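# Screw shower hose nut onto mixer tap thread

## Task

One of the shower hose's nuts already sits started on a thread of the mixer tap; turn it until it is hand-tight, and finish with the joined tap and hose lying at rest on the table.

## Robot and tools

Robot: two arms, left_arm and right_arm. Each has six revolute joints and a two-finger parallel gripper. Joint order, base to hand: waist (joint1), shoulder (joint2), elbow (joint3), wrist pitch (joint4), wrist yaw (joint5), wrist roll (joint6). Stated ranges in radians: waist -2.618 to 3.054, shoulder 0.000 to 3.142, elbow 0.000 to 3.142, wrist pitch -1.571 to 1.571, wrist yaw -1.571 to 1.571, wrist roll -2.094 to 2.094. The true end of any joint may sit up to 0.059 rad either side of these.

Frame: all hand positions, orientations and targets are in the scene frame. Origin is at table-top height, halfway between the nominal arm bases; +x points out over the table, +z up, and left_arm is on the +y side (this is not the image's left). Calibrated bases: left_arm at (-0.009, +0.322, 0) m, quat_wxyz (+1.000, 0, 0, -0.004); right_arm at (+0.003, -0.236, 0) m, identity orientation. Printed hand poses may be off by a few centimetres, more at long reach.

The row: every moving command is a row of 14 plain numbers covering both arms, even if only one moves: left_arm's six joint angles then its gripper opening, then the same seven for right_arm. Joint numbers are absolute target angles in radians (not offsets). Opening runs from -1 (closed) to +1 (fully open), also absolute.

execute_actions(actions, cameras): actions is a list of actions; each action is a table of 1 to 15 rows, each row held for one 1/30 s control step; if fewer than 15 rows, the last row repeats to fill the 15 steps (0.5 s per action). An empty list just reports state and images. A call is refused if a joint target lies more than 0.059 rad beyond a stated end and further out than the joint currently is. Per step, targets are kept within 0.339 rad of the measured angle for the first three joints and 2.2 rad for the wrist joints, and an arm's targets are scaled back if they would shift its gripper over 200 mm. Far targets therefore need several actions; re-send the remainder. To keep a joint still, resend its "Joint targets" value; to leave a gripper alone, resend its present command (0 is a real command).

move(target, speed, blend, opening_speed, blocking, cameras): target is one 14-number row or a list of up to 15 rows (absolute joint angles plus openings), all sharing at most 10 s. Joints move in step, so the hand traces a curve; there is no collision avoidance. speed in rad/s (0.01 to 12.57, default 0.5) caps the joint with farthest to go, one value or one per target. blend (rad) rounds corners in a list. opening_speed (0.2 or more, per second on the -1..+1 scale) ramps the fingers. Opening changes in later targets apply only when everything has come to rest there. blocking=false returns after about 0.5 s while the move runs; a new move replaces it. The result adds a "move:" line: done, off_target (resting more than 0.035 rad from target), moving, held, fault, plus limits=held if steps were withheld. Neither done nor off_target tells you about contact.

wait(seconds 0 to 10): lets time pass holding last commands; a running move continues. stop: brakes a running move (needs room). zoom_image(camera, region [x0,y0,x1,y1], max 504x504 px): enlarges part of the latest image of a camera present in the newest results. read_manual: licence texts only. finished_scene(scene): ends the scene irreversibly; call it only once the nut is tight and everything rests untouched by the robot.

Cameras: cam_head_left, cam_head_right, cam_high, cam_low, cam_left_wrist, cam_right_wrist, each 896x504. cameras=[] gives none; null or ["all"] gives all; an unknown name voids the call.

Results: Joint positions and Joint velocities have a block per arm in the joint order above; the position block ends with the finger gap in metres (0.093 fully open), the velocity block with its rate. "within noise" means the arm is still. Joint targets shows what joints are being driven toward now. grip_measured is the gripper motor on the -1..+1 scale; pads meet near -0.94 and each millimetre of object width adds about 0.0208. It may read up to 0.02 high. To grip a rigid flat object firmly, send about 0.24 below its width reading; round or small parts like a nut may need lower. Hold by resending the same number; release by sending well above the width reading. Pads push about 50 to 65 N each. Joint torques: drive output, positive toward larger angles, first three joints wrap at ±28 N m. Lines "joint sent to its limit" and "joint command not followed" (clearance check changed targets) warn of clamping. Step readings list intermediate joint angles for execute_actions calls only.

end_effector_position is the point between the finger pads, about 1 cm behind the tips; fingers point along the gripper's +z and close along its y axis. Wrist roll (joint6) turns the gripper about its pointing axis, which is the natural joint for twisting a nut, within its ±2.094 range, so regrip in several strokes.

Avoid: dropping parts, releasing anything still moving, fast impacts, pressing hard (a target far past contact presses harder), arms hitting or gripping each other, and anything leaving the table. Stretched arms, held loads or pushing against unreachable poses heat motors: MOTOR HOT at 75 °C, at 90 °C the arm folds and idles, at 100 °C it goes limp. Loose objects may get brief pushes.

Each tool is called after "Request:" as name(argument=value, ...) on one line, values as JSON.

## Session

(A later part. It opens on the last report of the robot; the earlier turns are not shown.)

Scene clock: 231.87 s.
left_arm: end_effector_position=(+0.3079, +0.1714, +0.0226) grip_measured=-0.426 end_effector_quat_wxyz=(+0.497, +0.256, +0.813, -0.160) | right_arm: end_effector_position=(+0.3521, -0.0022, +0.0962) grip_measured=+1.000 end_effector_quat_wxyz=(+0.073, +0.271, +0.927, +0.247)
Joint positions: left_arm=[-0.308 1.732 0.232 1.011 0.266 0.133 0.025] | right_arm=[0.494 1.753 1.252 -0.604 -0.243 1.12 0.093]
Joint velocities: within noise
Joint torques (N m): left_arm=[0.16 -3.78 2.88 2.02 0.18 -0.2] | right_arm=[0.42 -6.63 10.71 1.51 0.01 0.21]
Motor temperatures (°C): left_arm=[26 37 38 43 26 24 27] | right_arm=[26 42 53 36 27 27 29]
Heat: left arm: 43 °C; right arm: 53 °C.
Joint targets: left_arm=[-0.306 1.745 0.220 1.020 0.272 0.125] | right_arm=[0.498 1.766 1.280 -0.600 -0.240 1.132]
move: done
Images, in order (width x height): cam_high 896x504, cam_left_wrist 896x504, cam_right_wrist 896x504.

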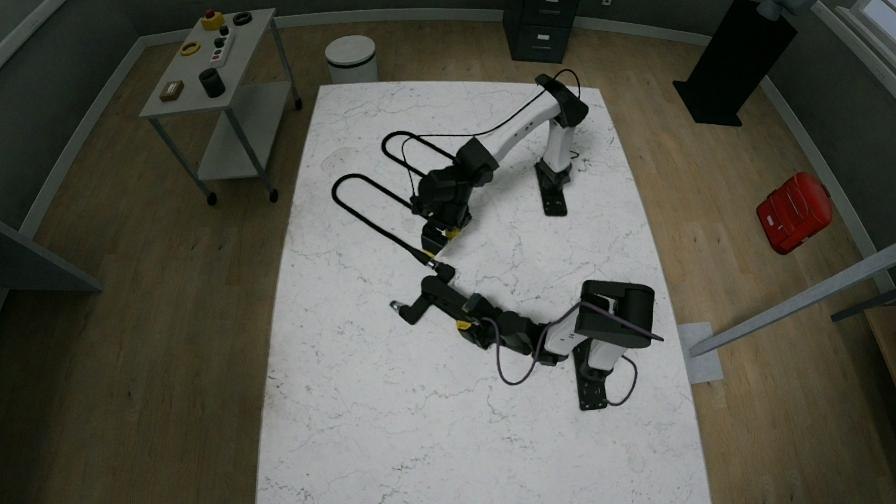

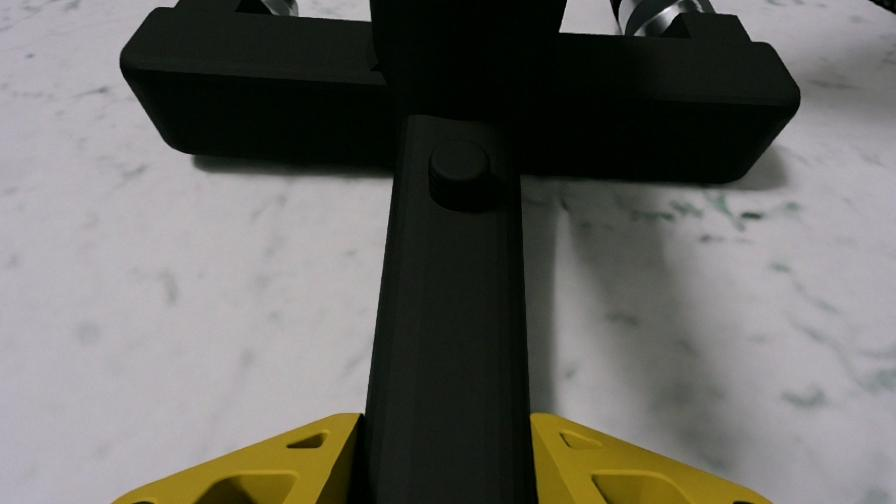

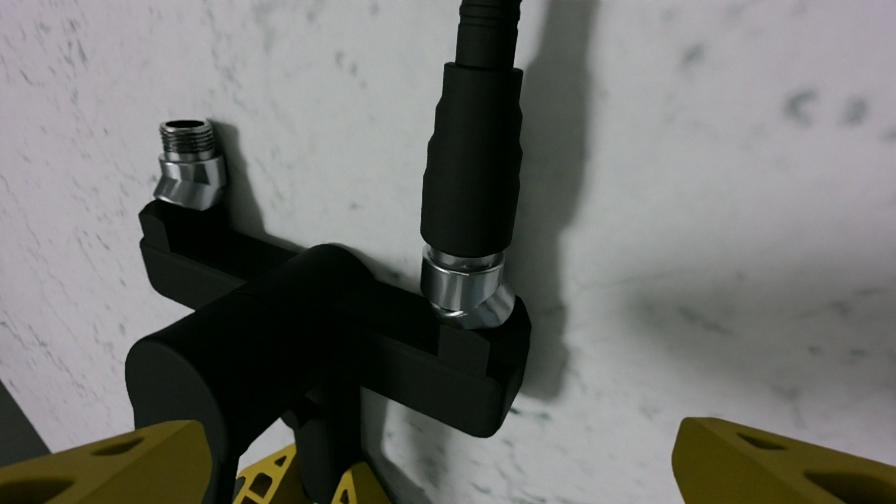

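Request:
move(target=[-0.306,1.745,0.22,1.02,0.272,0.125,-0.8,0.514,1.774,1.16,-0.418,-0.215,1.223,0.1], speed=0.5, cameras=["cam_low","cam_right_wrist","cam_high"])

Request:
zoom_image(camera="cam_right_wrist", region=[300, 200, 580, 504])

Scene clock: 271.43 s.
left_arm: end_effector_position=(+0.3079, +0.1714, +0.0226) grip_measured=-0.436 end_effector_quat_wxyz=(+0.497, +0.256, +0.813, -0.160) | right_arm: end_effector_position=(+0.3640, +0.0075, +0.0868) grip_measured=+0.102 end_effector_quat_wxyz=(+0.100, +0.299, +0.907, +0.280)
Joint positions: left_arm=[-0.308 1.732 0.232 1.011 0.266 0.133 0.024] | right_arm=[0.508 1.757 1.174 -0.423 -0.224 1.21 0.05]
Joint velocities: within noise
Joint torques (N m): left_arm=[0.2 -3.74 2.84 2.04 0.18 -0.22] | right_arm=[0.55 -6.41 6.71 1.71 0.08 0.2]
Motor temperatures (°C): left_arm=[25 38 36 45 26 24 28] | right_arm=[26 43 53 36 27 27 29]
Heat: left arm: 45 °C; right arm: 53 °C.
Joint targets: left_arm=[-0.306 1.745 0.220 1.020 0.272 0.125] | right_arm=[0.514 1.774 1.160 -0.418 -0.215 1.223]
move: done
Images, in order (width x height): cam_high 896x504, cam_low 896x504, cam_right_wrist 896x504.

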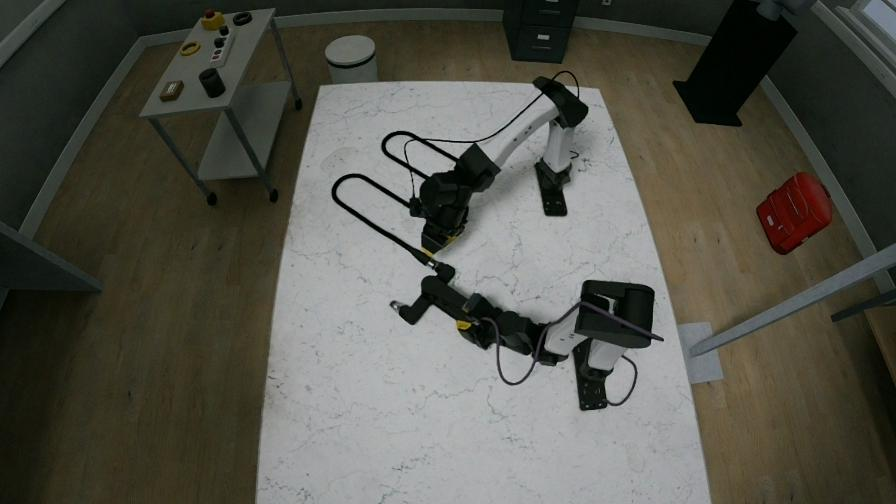

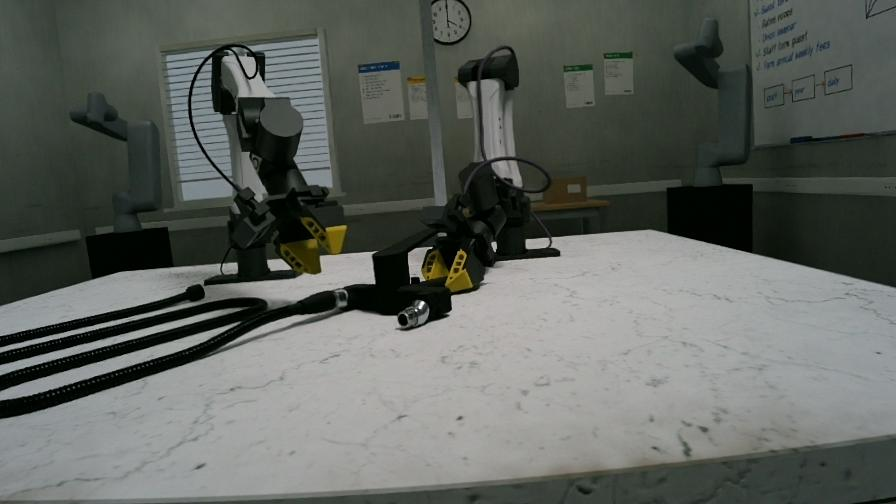

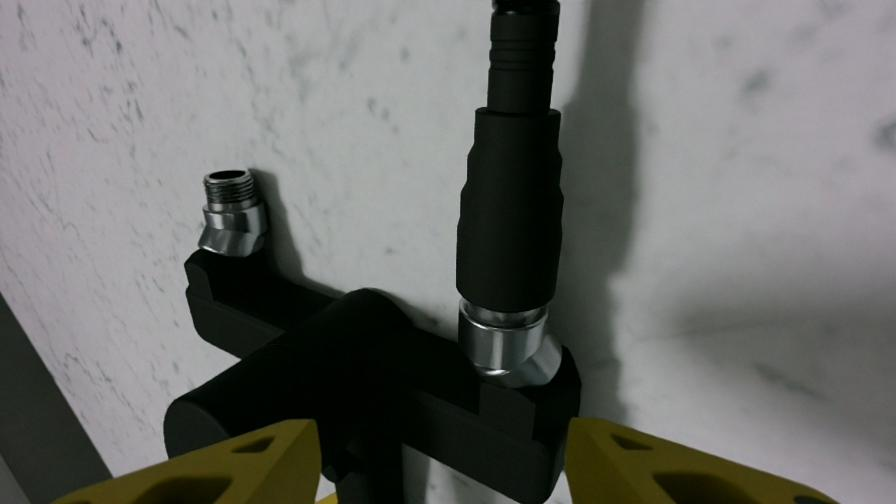

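Scaled by 1.658 from the camera's 896x504 image, which has a finer 1280x720 frame.

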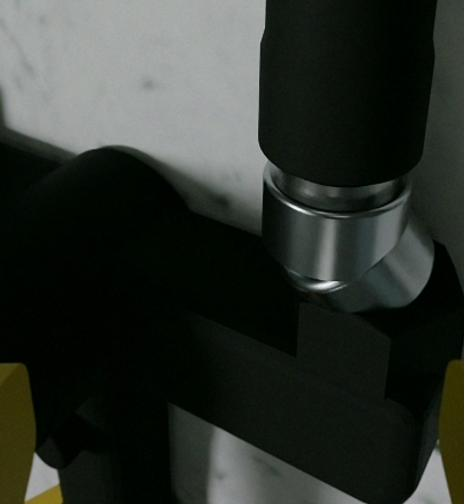

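Request:
move(target=[-0.306,1.745,0.22,1.02,0.272,0.125,-0.8,0.556,1.9,1.247,-0.447,-0.172,1.248,0.1], speed=0.4, cameras=["cam_low","cam_right_wrist"])

Request:
zoom_image(camera="cam_right_wrist", region=[300, 200, 580, 504])

Scene clock: 298.70 s.
left_arm: end_effector_position=(+0.3079, +0.1714, +0.0226) grip_measured=-0.436 end_effector_quat_wxyz=(+0.497, +0.256, +0.813, -0.160) | right_arm: end_effector_position=(+0.3618, +0.0209, +0.0483) grip_measured=+0.102 end_effector_quat_wxyz=(+0.078, +0.304, +0.919, +0.237)
Joint positions: left_arm=[-0.308 1.732 0.232 1.011 0.266 0.133 0.024] | right_arm=[0.553 1.882 1.22 -0.436 -0.181 1.235 0.05]
Joint velocities: within noise
Joint torques (N m): left_arm=[0.14 -3.81 2.81 2.03 0.17 -0.22] | right_arm=[0.34 -7.06 10.28 1.33 0.07 0.2]
Motor temperatures (°C): left_arm=[25 38 35 45 26 24 28] | right_arm=[26 41 49 36 27 27 29]
Heat: left arm: 45 °C; right arm: 49 °C.
Joint targets: left_arm=[-0.306 1.745 0.220 1.020 0.272 0.125] | right_arm=[0.556 1.900 1.247 -0.447 -0.172 1.248]
move: done
Images, in order (width x height): cam_low 896x504, cam_right_wrist 896x504.

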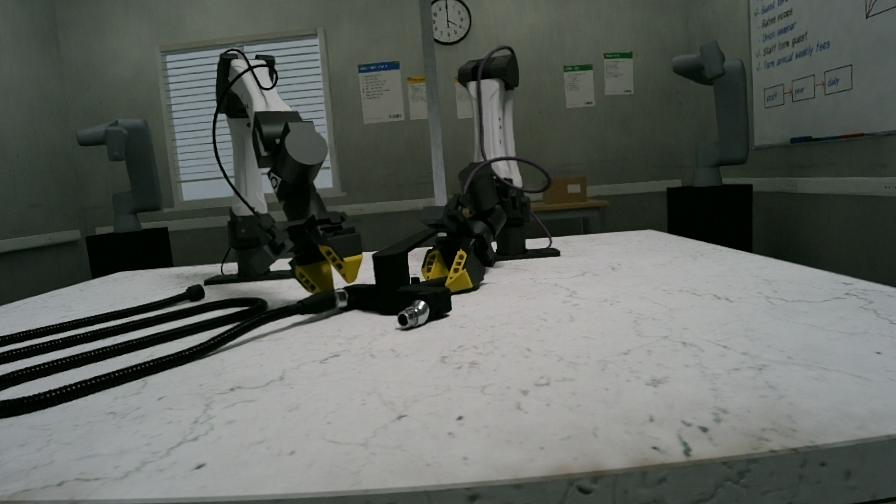

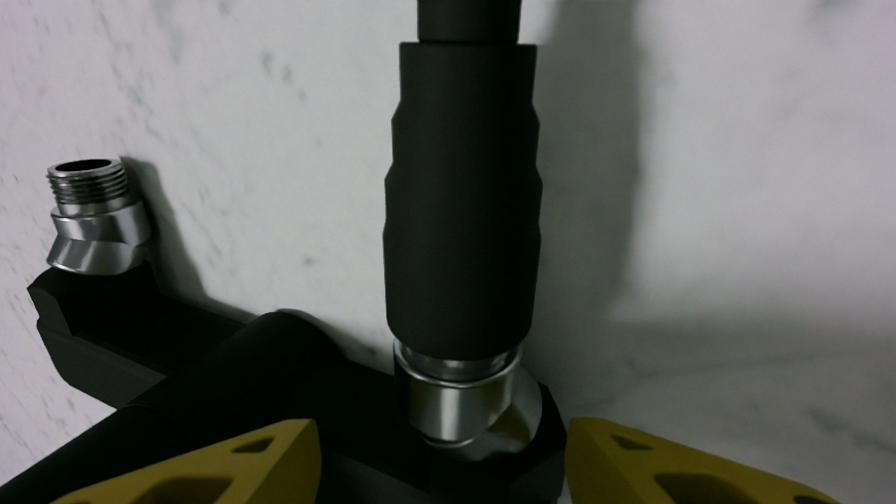

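Scaled by 1.658 from the camera's 896x504 image, which has a finer 1280x720 frame.

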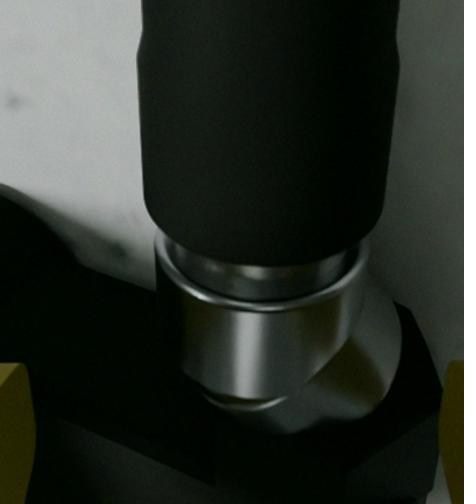

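Request:
move(target=[-0.306,1.745,0.22,1.02,0.272,0.125,-0.8,0.553,1.922,1.234,-0.43,-0.165,1.25,0.1], speed=0.4, cameras=["cam_low","cam_right_wrist"])

Request:
zoom_image(camera="cam_right_wrist", region=[300, 200, 580, 504])

Request:
zoom_image(camera="cam_low", region=[270, 220, 470, 340])

Scene clock: 317.83 s.
left_arm: end_effector_position=(+0.3079, +0.1714, +0.0226) grip_measured=-0.436 end_effector_quat_wxyz=(+0.497, +0.256, +0.813, -0.160) | right_arm: end_effector_position=(+0.3613, +0.0192, +0.0397) grip_measured=+0.102 end_effector_quat_wxyz=(+0.074, +0.307, +0.921, +0.228)
Joint positions: left_arm=[-0.308 1.732 0.232 1.011 0.266 0.133 0.024] | right_arm=[0.553 1.902 1.22 -0.436 -0.174 1.237 0.05]
Joint velocities: within noise
Joint torques (N m): left_arm=[0.16 -3.79 2.84 2.04 0.18 -0.24] | right_arm=[0.09 -6.98 8.94 1.48 0.09 0.22]
Motor temperatures (°C): left_arm=[25 38 35 46 26 24 28] | right_arm=[26 43 48 36 27 27 29]
Heat: left arm: 46 °C; right arm: 48 °C.
Joint targets: left_arm=[-0.306 1.745 0.220 1.020 0.272 0.125] | right_arm=[0.553 1.922 1.234 -0.430 -0.165 1.250]
move: done
Images, in order (width x height): cam_low 896x504, cam_right_wrist 896x504.

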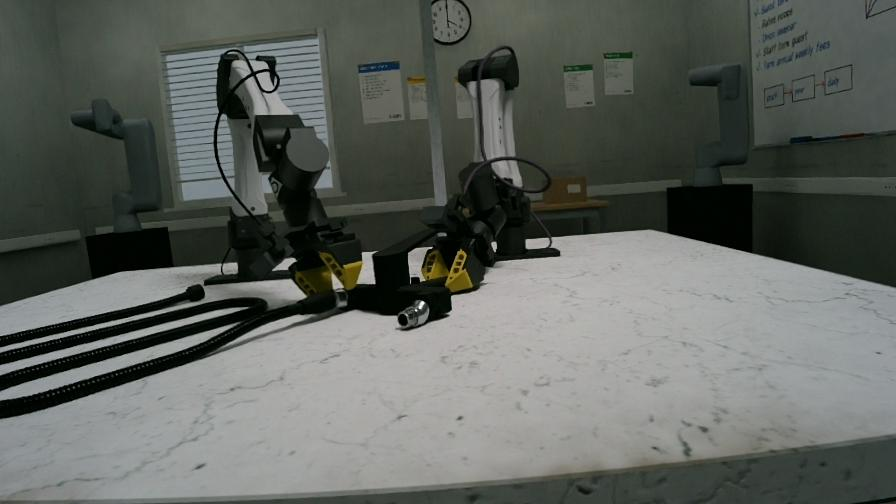

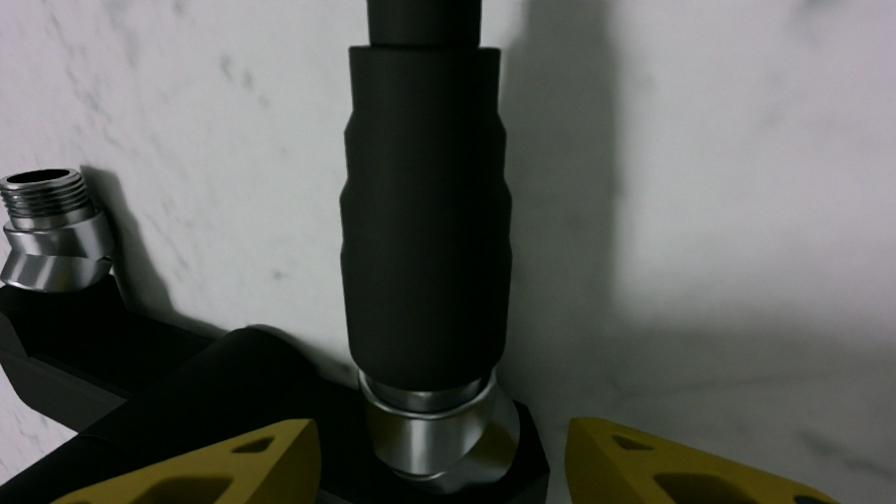

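Scaled by 1.658 from the camera's 896x504 image, which has a finer 1280x720 frame.

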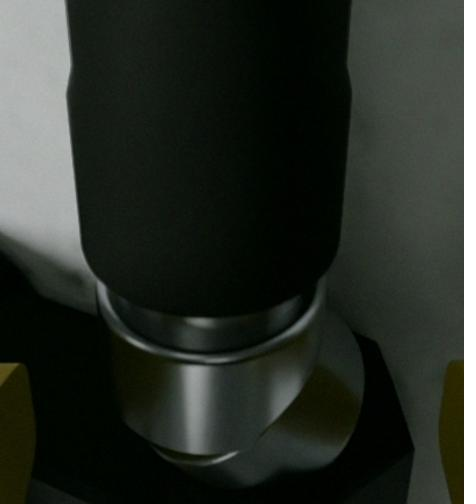

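Scaled by 2.520 from the camera's 896x504 image, which has a finer 1280x720 frame.

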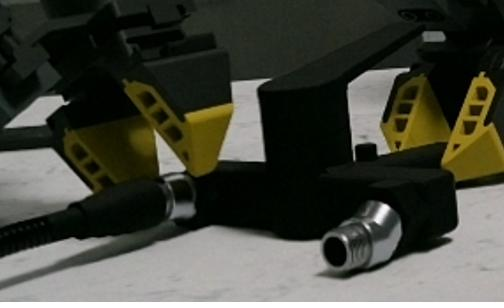

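Request:
move(target=[-0.306,1.745,0.22,1.02,0.272,0.125,-0.8,0.552,1.948,1.256,-0.41,-0.163,1.25,0.1], speed=0.4, cameras=["cam_low","cam_right_wrist"])

Request:
zoom_image(camera="cam_right_wrist", region=[300, 200, 580, 504])

Request:
zoom_image(camera="cam_low", region=[290, 240, 390, 320])

Scene clock: 330.97 s.
left_arm: end_effector_position=(+0.3079, +0.1714, +0.0226) grip_measured=-0.436 end_effector_quat_wxyz=(+0.497, +0.256, +0.813, -0.160) | right_arm: end_effector_position=(+0.3660, +0.0217, +0.0340) grip_measured=+0.102 end_effector_quat_wxyz=(+0.076, +0.308, +0.921, +0.228)
Joint positions: left_arm=[-0.308 1.732 0.232 1.011 0.266 0.133 0.024] | right_arm=[0.553 1.928 1.23 -0.416 -0.171 1.238 0.05]
Joint velocities: within noise
Joint torques (N m): left_arm=[0.25 -3.75 2.92 2.03 0.18 -0.22] | right_arm=[0.02 -7.13 10.11 1.5 0.1 0.21]
Motor temperatures (°C): left_arm=[25 38 35 46 26 24 28] | right_arm=[26 42 48 36 27 27 29]
Heat: left arm: 46 °C; right arm: 48 °C.
Joint targets: left_arm=[-0.306 1.745 0.220 1.020 0.272 0.125] | right_arm=[0.552 1.948 1.256 -0.410 -0.163 1.250]
move: done
Images, in order (width x height): cam_low 896x504, cam_right_wrist 896x504.

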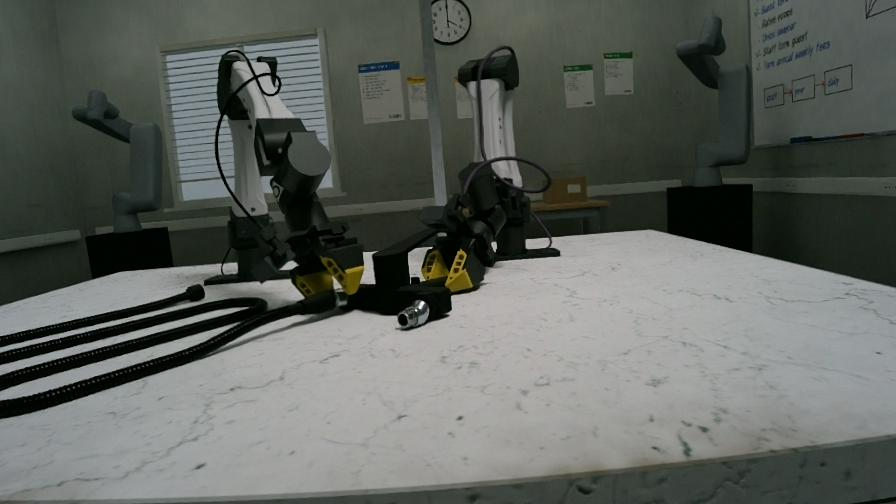

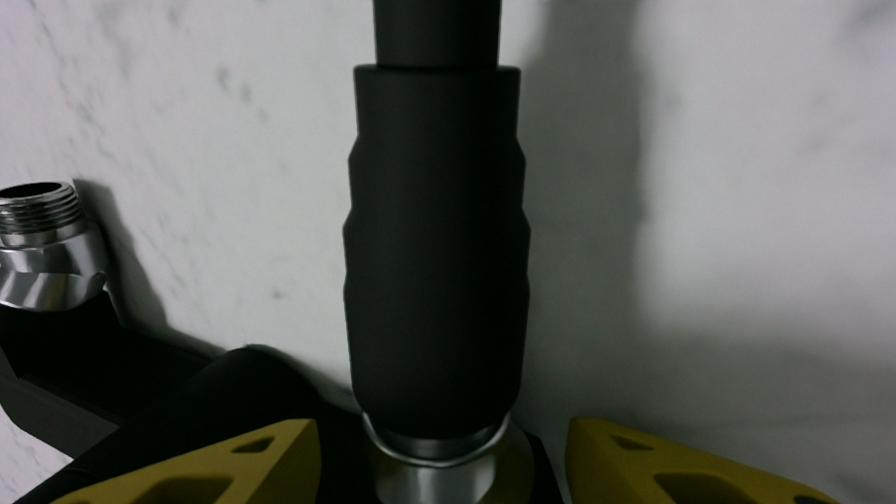

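Scaled by 1.658 from the camera's 896x504 image, which has a finer 1280x720 frame.

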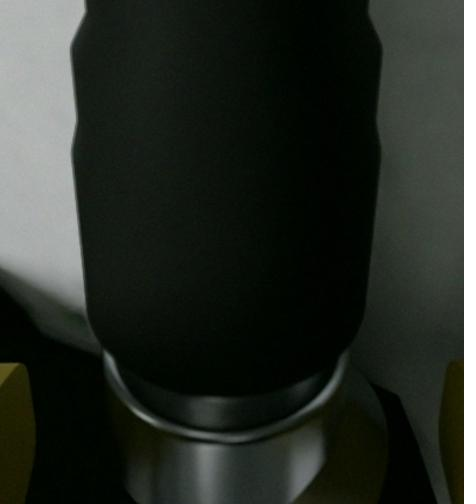

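Scaled by 5.040 from the camera's 896x504 image, which has a finer 1280x720 frame.

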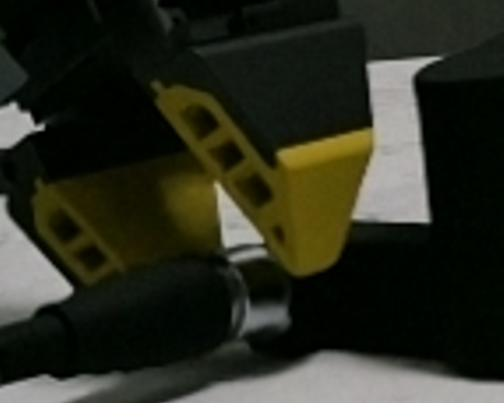

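Request:
move(target=[[-0.306,1.745,0.22,1.02,0.272,0.125,-0.8,0.543,1.949,1.256,-0.41,-0.167,1.244,0.1],[-0.306,1.745,0.22,1.02,0.272,0.125,-0.8,0.543,1.949,1.256,-0.41,-0.167,1.244,-0.7]], speed=0.4, opening_speed=0.8, cameras=["cam_low","cam_right_wrist"])

Request:
zoom_image(camera="cam_right_wrist", region=[300, 200, 580, 504])

Request:
zoom_image(camera="cam_low", region=[290, 240, 390, 320])

Scene clock: 348.13 s.
left_arm: end_effector_position=(+0.3077, +0.1710, +0.0227) grip_measured=-0.436 end_effector_quat_wxyz=(+0.497, +0.257, +0.813, -0.161) | right_arm: end_effector_position=(+0.3678, +0.0192, +0.0332) grip_measured=-0.413 end_effector_quat_wxyz=(+0.079, +0.305, +0.922, +0.224)
Joint positions: left_arm=[-0.308 1.733 0.232 1.011 0.269 0.133 0.024] | right_arm=[0.549 1.931 1.232 -0.419 -0.165 1.226 0.025]
Joint velocities: within noise
Joint torques (N m): left_arm=[0.14 -3.86 2.86 2.02 0.14 -0.23] | right_arm=[-0.39 -7.3 9.88 1.53 0 0.26]
Motor temperatures (°C): left_arm=[25 38 34 46 26 24 29] | right_arm=[26 44 50 36 27 27 29]
Heat: left arm: 46 °C; right arm: 50 °C.
Joint targets: left_arm=[-0.306 1.745 0.220 1.020 0.272 0.125] | right_arm=[0.543 1.949 1.256 -0.410 -0.167 1.244]
move: done
Images, in order (width x height): cam_low 896x504, cam_right_wrist 896x504.

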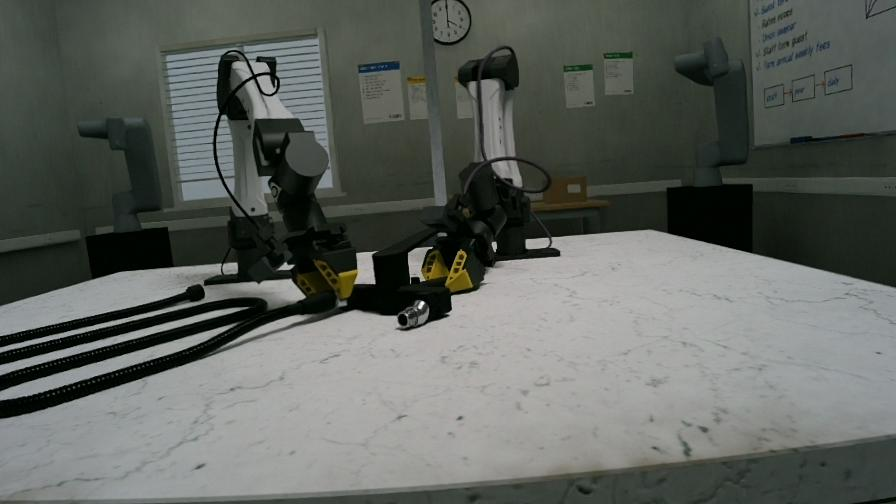

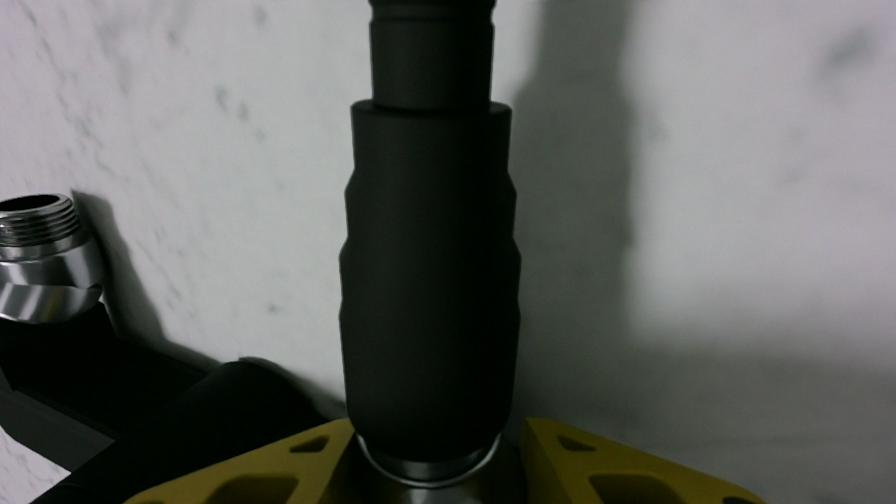

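Scaled by 1.658 from the camera's 896x504 image, which has a finer 1280x720 frame.

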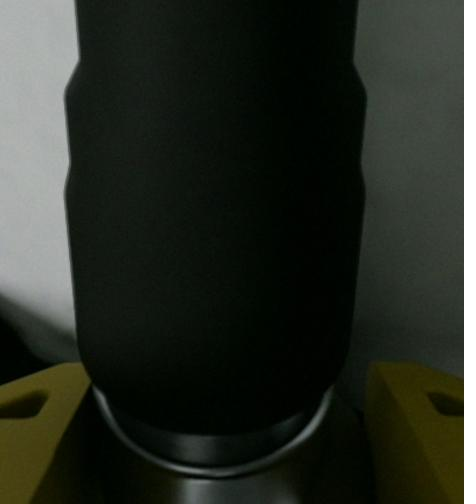

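Scaled by 5.040 from the camera's 896x504 image, which has a finer 1280x720 frame.

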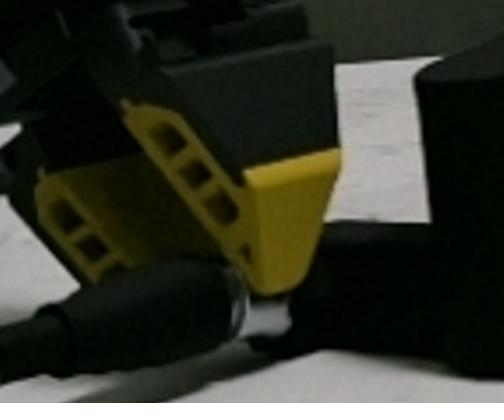

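Request:
move(target=[[-0.306,1.745,0.22,1.02,0.272,0.125,-0.8,0.543,1.949,1.256,-0.41,-0.167,1.244,0.1],[-0.306,1.745,0.22,1.02,0.272,0.125,-0.8,0.524,1.951,1.269,-0.418,-0.177,1.23,0.1],[-0.306,1.745,0.22,1.02,0.272,0.125,-0.8,0.524,1.951,1.269,-0.418,-0.177,1.23,-0.7]], speed=0.4, opening_speed=1.2, cameras=["cam_low","cam_right_wrist"])

Request:
zoom_image(camera="cam_right_wrist", region=[300, 200, 580, 504])

Request:
zoom_image(camera="cam_low", region=[290, 240, 390, 320])

Scene clock: 406.77 s.
left_arm: end_effector_position=(+0.3077, +0.1710, +0.0227) grip_measured=-0.436 end_effector_quat_wxyz=(+0.497, +0.257, +0.813, -0.161) | right_arm: end_effector_position=(+0.3757, +0.0151, +0.0373) grip_measured=-0.503 end_effector_quat_wxyz=(+0.084, +0.314, +0.917, +0.231)
Joint positions: left_arm=[-0.308 1.733 0.232 1.011 0.269 0.133 0.024] | right_arm=[0.53 1.931 1.243 -0.415 -0.17 1.229 0.021]
Joint velocities: within noise
Joint torques (N m): left_arm=[0.21 -3.85 2.85 2.03 0.14 -0.23] | right_arm=[-0.39 -7.17 10.14 1.43 -0.05 0.12]
Motor temperatures (°C): left_arm=[25 38 33 47 26 24 29] | right_arm=[26 43 48 36 27 27 30]
Heat: left arm: 47 °C; right arm: 48 °C.
Joint targets: left_arm=[-0.306 1.745 0.220 1.020 0.272 0.125] | right_arm=[0.524 1.951 1.269 -0.418 -0.177 1.230]
move: done
Images, in order (width x height): cam_low 896x504, cam_right_wrist 896x504.

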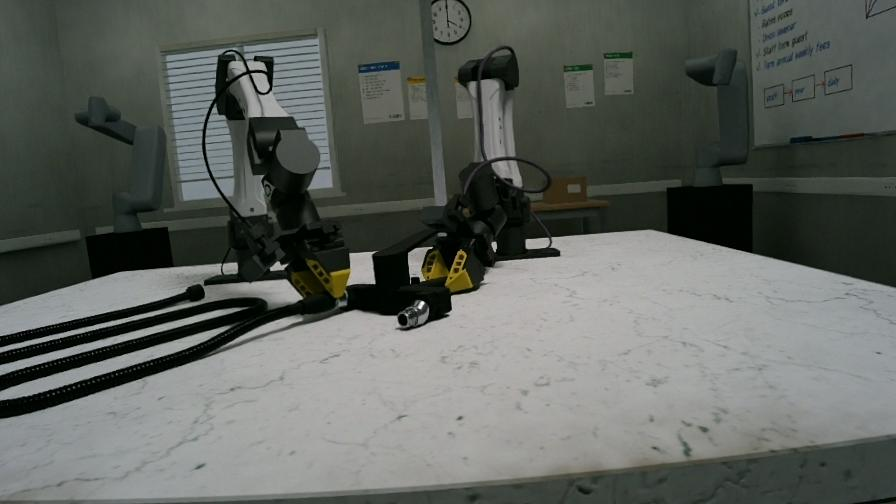

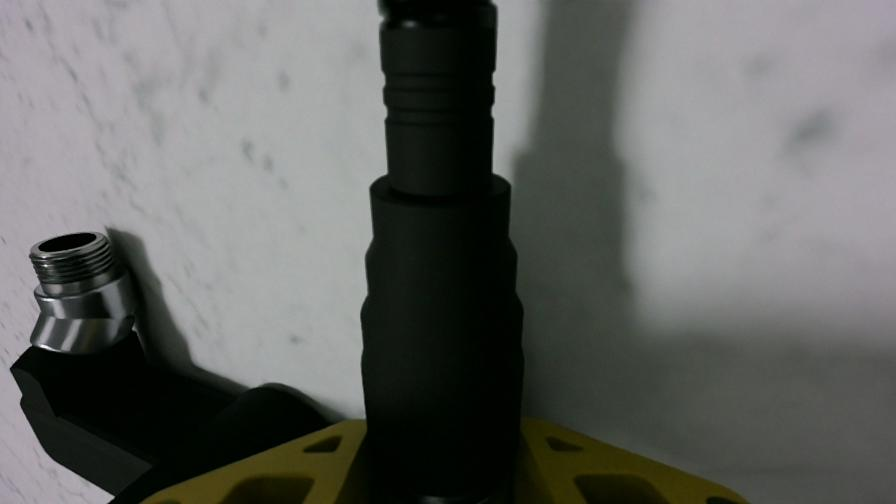

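Scaled by 1.658 from the camera's 896x504 image, which has a finer 1280x720 frame.

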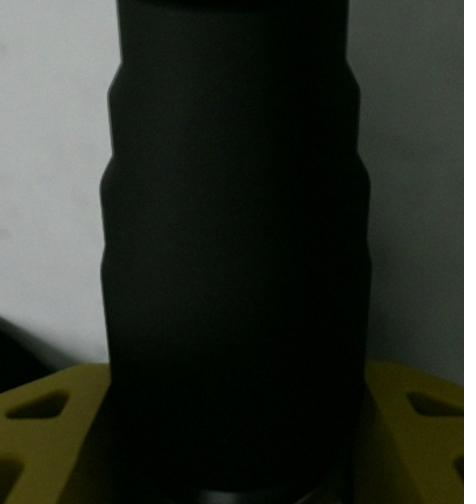

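Scaled by 5.040 from the camera's 896x504 image, which has a finer 1280x720 frame.

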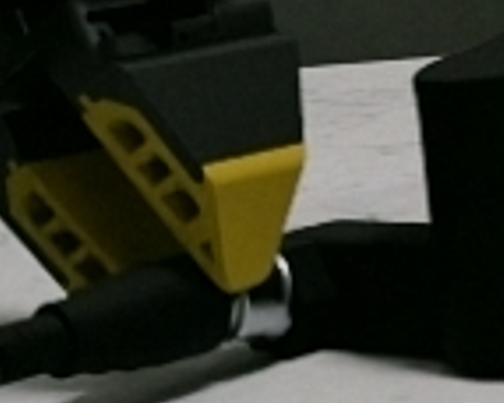

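Request:
move(target=[[-0.306,1.745,0.22,1.02,0.272,0.125,-0.8,0.524,1.951,1.269,-0.418,-0.177,1.23,0.1],[-0.306,1.745,0.22,1.02,0.272,0.125,-0.8,0.531,1.954,1.266,-0.423,-0.187,1.222,0.1]], speed=0.4, opening_speed=1.2, cameras=["cam_low","cam_right_wrist"])

Request:
zoom_image(camera="cam_right_wrist", region=[300, 200, 580, 504])

Request:
zoom_image(camera="cam_low", region=[290, 240, 390, 320])

Scene clock: 423.47 s.
left_arm: end_effector_position=(+0.3077, +0.1710, +0.0227) grip_measured=-0.436 end_effector_quat_wxyz=(+0.497, +0.257, +0.813, -0.161) | right_arm: end_effector_position=(+0.3747, +0.0164, +0.0375) grip_measured=+0.098 end_effector_quat_wxyz=(+0.080, +0.312, +0.918, +0.234)
Joint positions: left_arm=[-0.308 1.733 0.232 1.011 0.269 0.133 0.024] | right_arm=[0.53 1.931 1.243 -0.415 -0.18 1.228 0.05]
Joint velocities: left_arm=[0.002 0.007 0.002 0.037 0.066 -0.154 -0.001] | right_arm=[within noise]
Joint torques (N m): left_arm=[0.14 -3.81 2.86 2.01 0.16 -0.23] | right_arm=[0.16 -6.94 9.85 1.37 -0.05 0.04]
Motor temperatures (°C): left_arm=[25 38 33 48 26 24 29] | right_arm=[26 43 48 36 27 27 30]
Heat: left arm: 48 °C; right arm: 48 °C.
Joint targets: left_arm=[-0.306 1.745 0.220 1.020 0.272 0.125] | right_arm=[0.531 1.954 1.266 -0.423 -0.187 1.222]
move: done
Images, in order (width x height): cam_low 896x504, cam_right_wrist 896x504.

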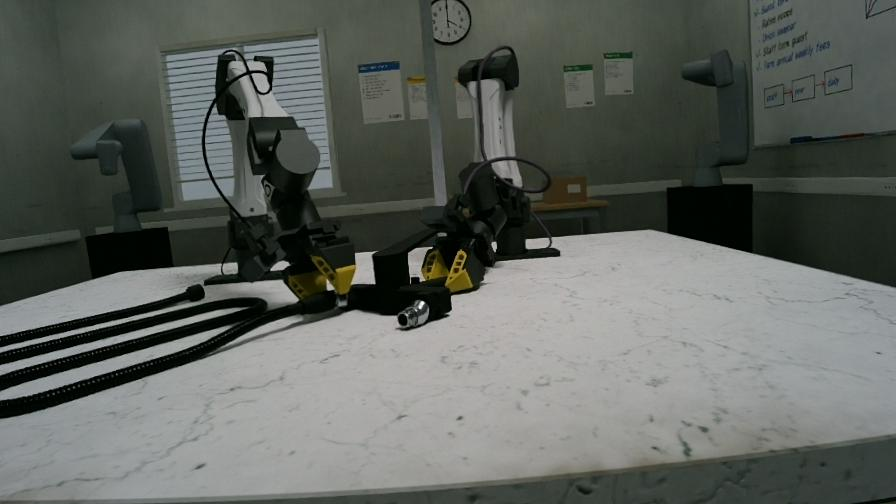

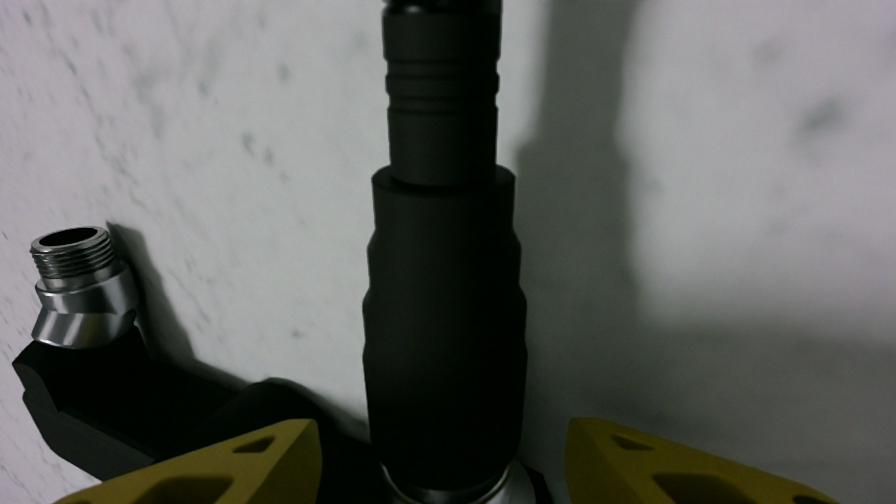

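Scaled by 1.658 from the camera's 896x504 image, which has a finer 1280x720 frame.

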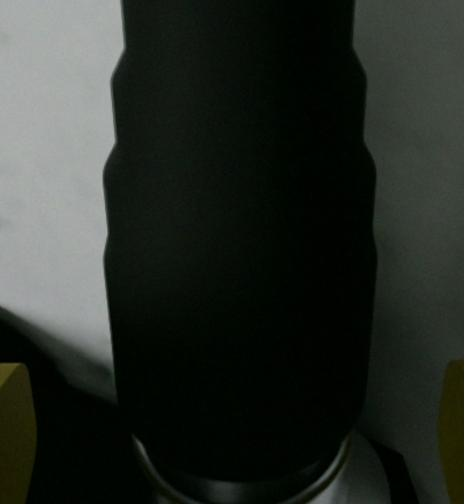

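Scaled by 5.040 from the camera's 896x504 image, which has a finer 1280x720 frame.

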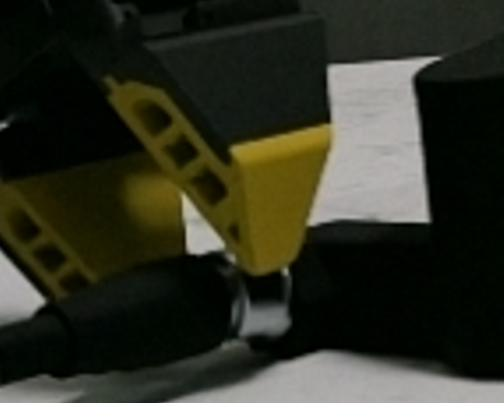

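Request:
move(target=[-0.306,1.745,0.22,1.02,0.272,0.125,-0.8,0.531,1.954,1.266,-0.423,-0.187,1.222,-0.75], speed=0.4, opening_speed=1.2, cameras=["cam_low","cam_right_wrist"])

Request:
zoom_image(camera="cam_right_wrist", region=[300, 200, 580, 504])

Request:
zoom_image(camera="cam_low", region=[290, 240, 390, 320])

Scene clock: 430.43 s.
left_arm: end_effector_position=(+0.3077, +0.1710, +0.0227) grip_measured=-0.436 end_effector_quat_wxyz=(+0.497, +0.257, +0.813, -0.161) | right_arm: end_effector_position=(+0.3740, +0.0161, +0.0370) grip_measured=-0.503 end_effector_quat_wxyz=(+0.080, +0.306, +0.920, +0.232)
Joint positions: left_arm=[-0.308 1.733 0.232 1.011 0.269 0.133 0.024] | right_arm=[0.53 1.931 1.243 -0.419 -0.181 1.214 0.021]
Joint velocities: within noise
Joint torques (N m): left_arm=[0.16 -3.86 2.84 2.04 0.15 -0.23] | right_arm=[0.17 -6.98 9.85 1.4 -0.05 0.18]
Motor temperatures (°C): left_arm=[25 38 33 48 26 24 29] | right_arm=[26 43 48 36 27 27 30]
Heat: left arm: 48 °C; right arm: 48 °C.
Joint targets: left_arm=[-0.306 1.745 0.220 1.020 0.272 0.125] | right_arm=[0.531 1.954 1.266 -0.423 -0.187 1.222]
move: done
Images, in order (width x height): cam_low 896x504, cam_right_wrist 896x504.

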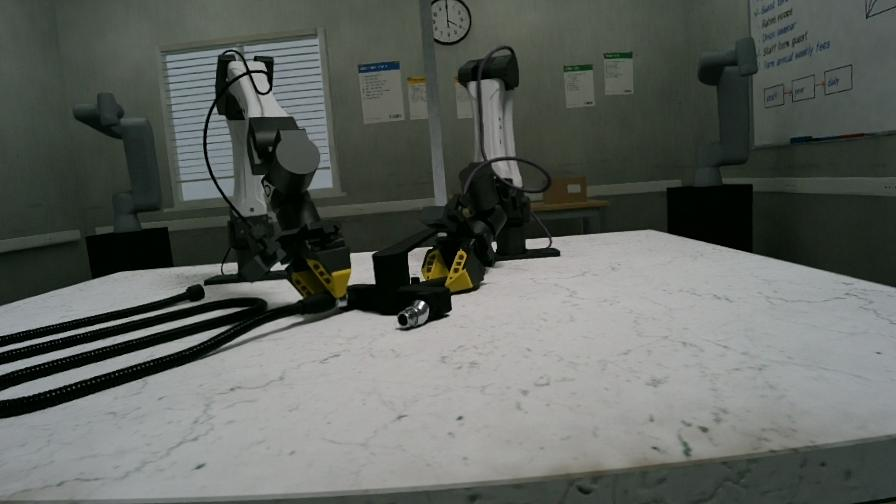

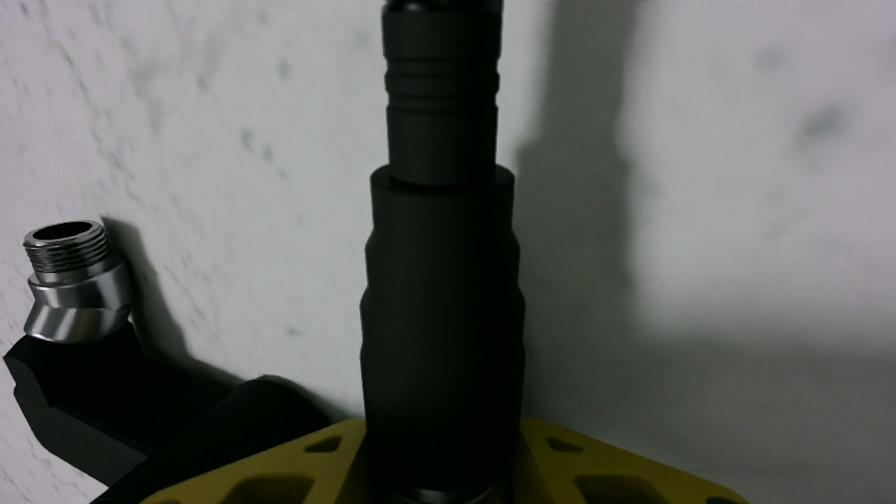

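Scaled by 1.658 from the camera's 896x504 image, which has a finer 1280x720 frame.

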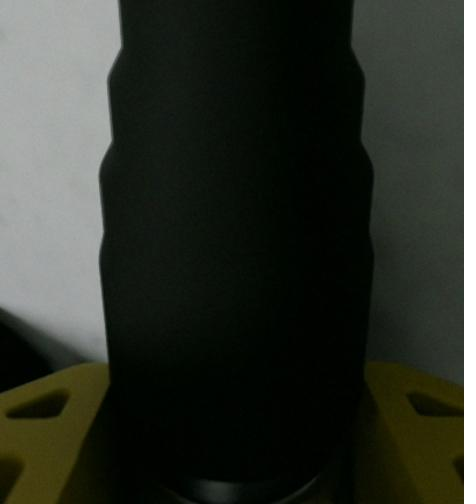

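Scaled by 5.040 from the camera's 896x504 image, which has a finer 1280x720 frame.

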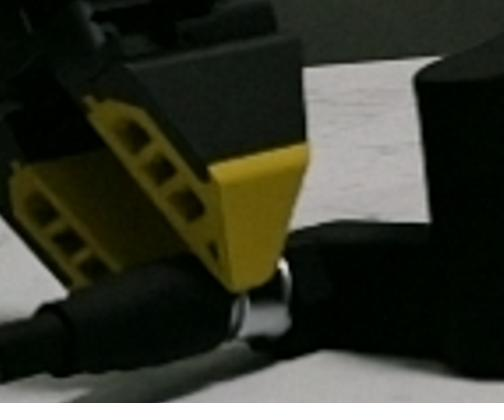

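Request:
move(target=[-0.306,1.745,0.22,1.02,0.272,0.125,-0.8,0.577,2.168,1.692,-0.928,-0.066,1.24,-0.75], speed=0.5, cameras=["cam_low","cam_right_wrist","cam_left_wrist"])

Request:
zoom_image(camera="cam_right_wrist", region=[300, 200, 580, 504])

Request:
zoom_image(camera="cam_low", region=[290, 240, 390, 320])

Scene clock: 444.80 s.
left_arm: end_effector_position=(+0.3077, +0.1710, +0.0227) grip_measured=-0.437 end_effector_quat_wxyz=(+0.497, +0.257, +0.813, -0.161) | right_arm: end_effector_position=(+0.3753, +0.0168, +0.0382) grip_measured=-0.522 end_effector_quat_wxyz=(+0.026, +0.317, +0.944, +0.091)
Joint positions: left_arm=[-0.308 1.733 0.232 1.011 0.269 0.133 0.024] | right_arm=[0.569 2.141 1.664 -0.919 -0.074 1.224 0.02]
Joint velocities: within noise
Joint torques (N m): left_arm=[0.18 -3.84 2.84 2.02 0.14 -0.21] | right_arm=[0.75 -8.2 10.14 0.67 0.14 0.27]
Motor temperatures (°C): left_arm=[25 38 33 48 26 24 29] | right_arm=[26 43 49 35 27 27 30]
Heat: left arm: 48 °C; right arm: 49 °C.
Joint targets: left_arm=[-0.306 1.745 0.220 1.020 0.272 0.125] | right_arm=[0.577 2.168 1.692 -0.928 -0.066 1.240]
move: done
Images, in order (width x height): cam_low 896x504, cam_left_wrist 896x504, cam_right_wrist 896x504.

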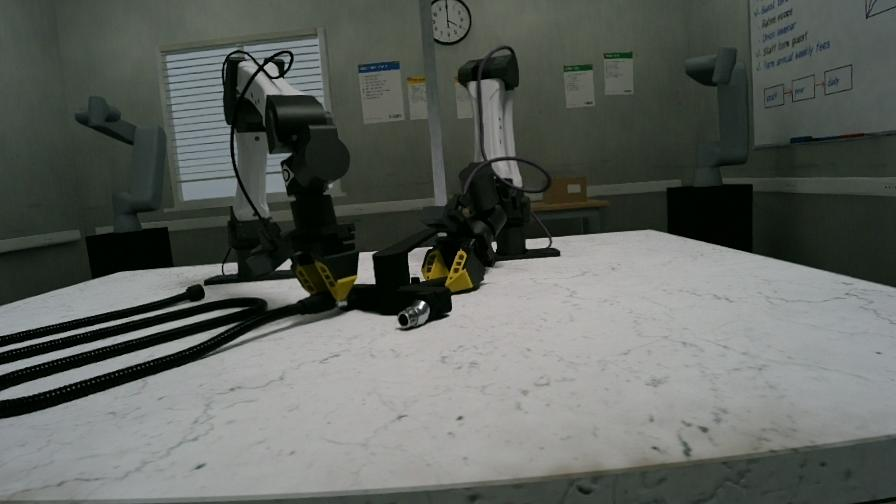

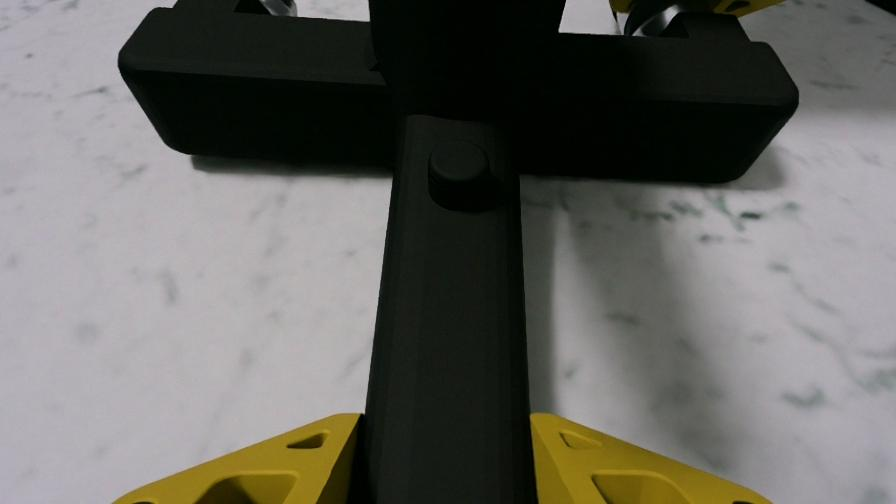

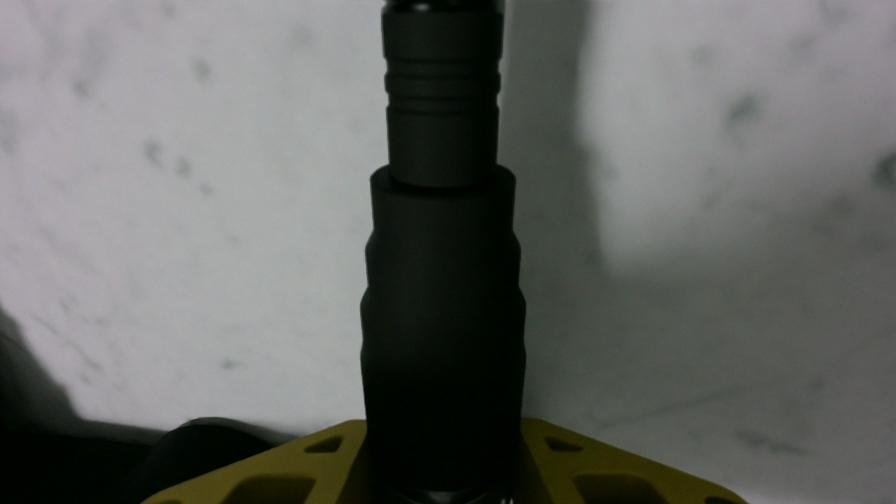

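Scaled by 1.658 from the camera's 896x504 image, which has a finer 1280x720 frame.

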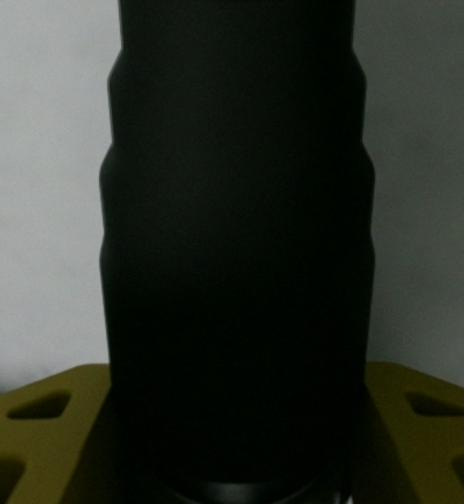

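Scaled by 5.040 from the camera's 896x504 image, which has a finer 1280x720 frame.

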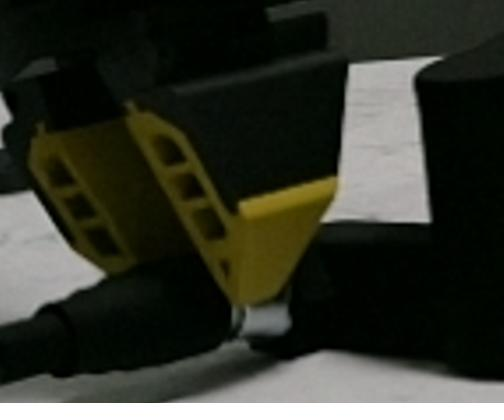

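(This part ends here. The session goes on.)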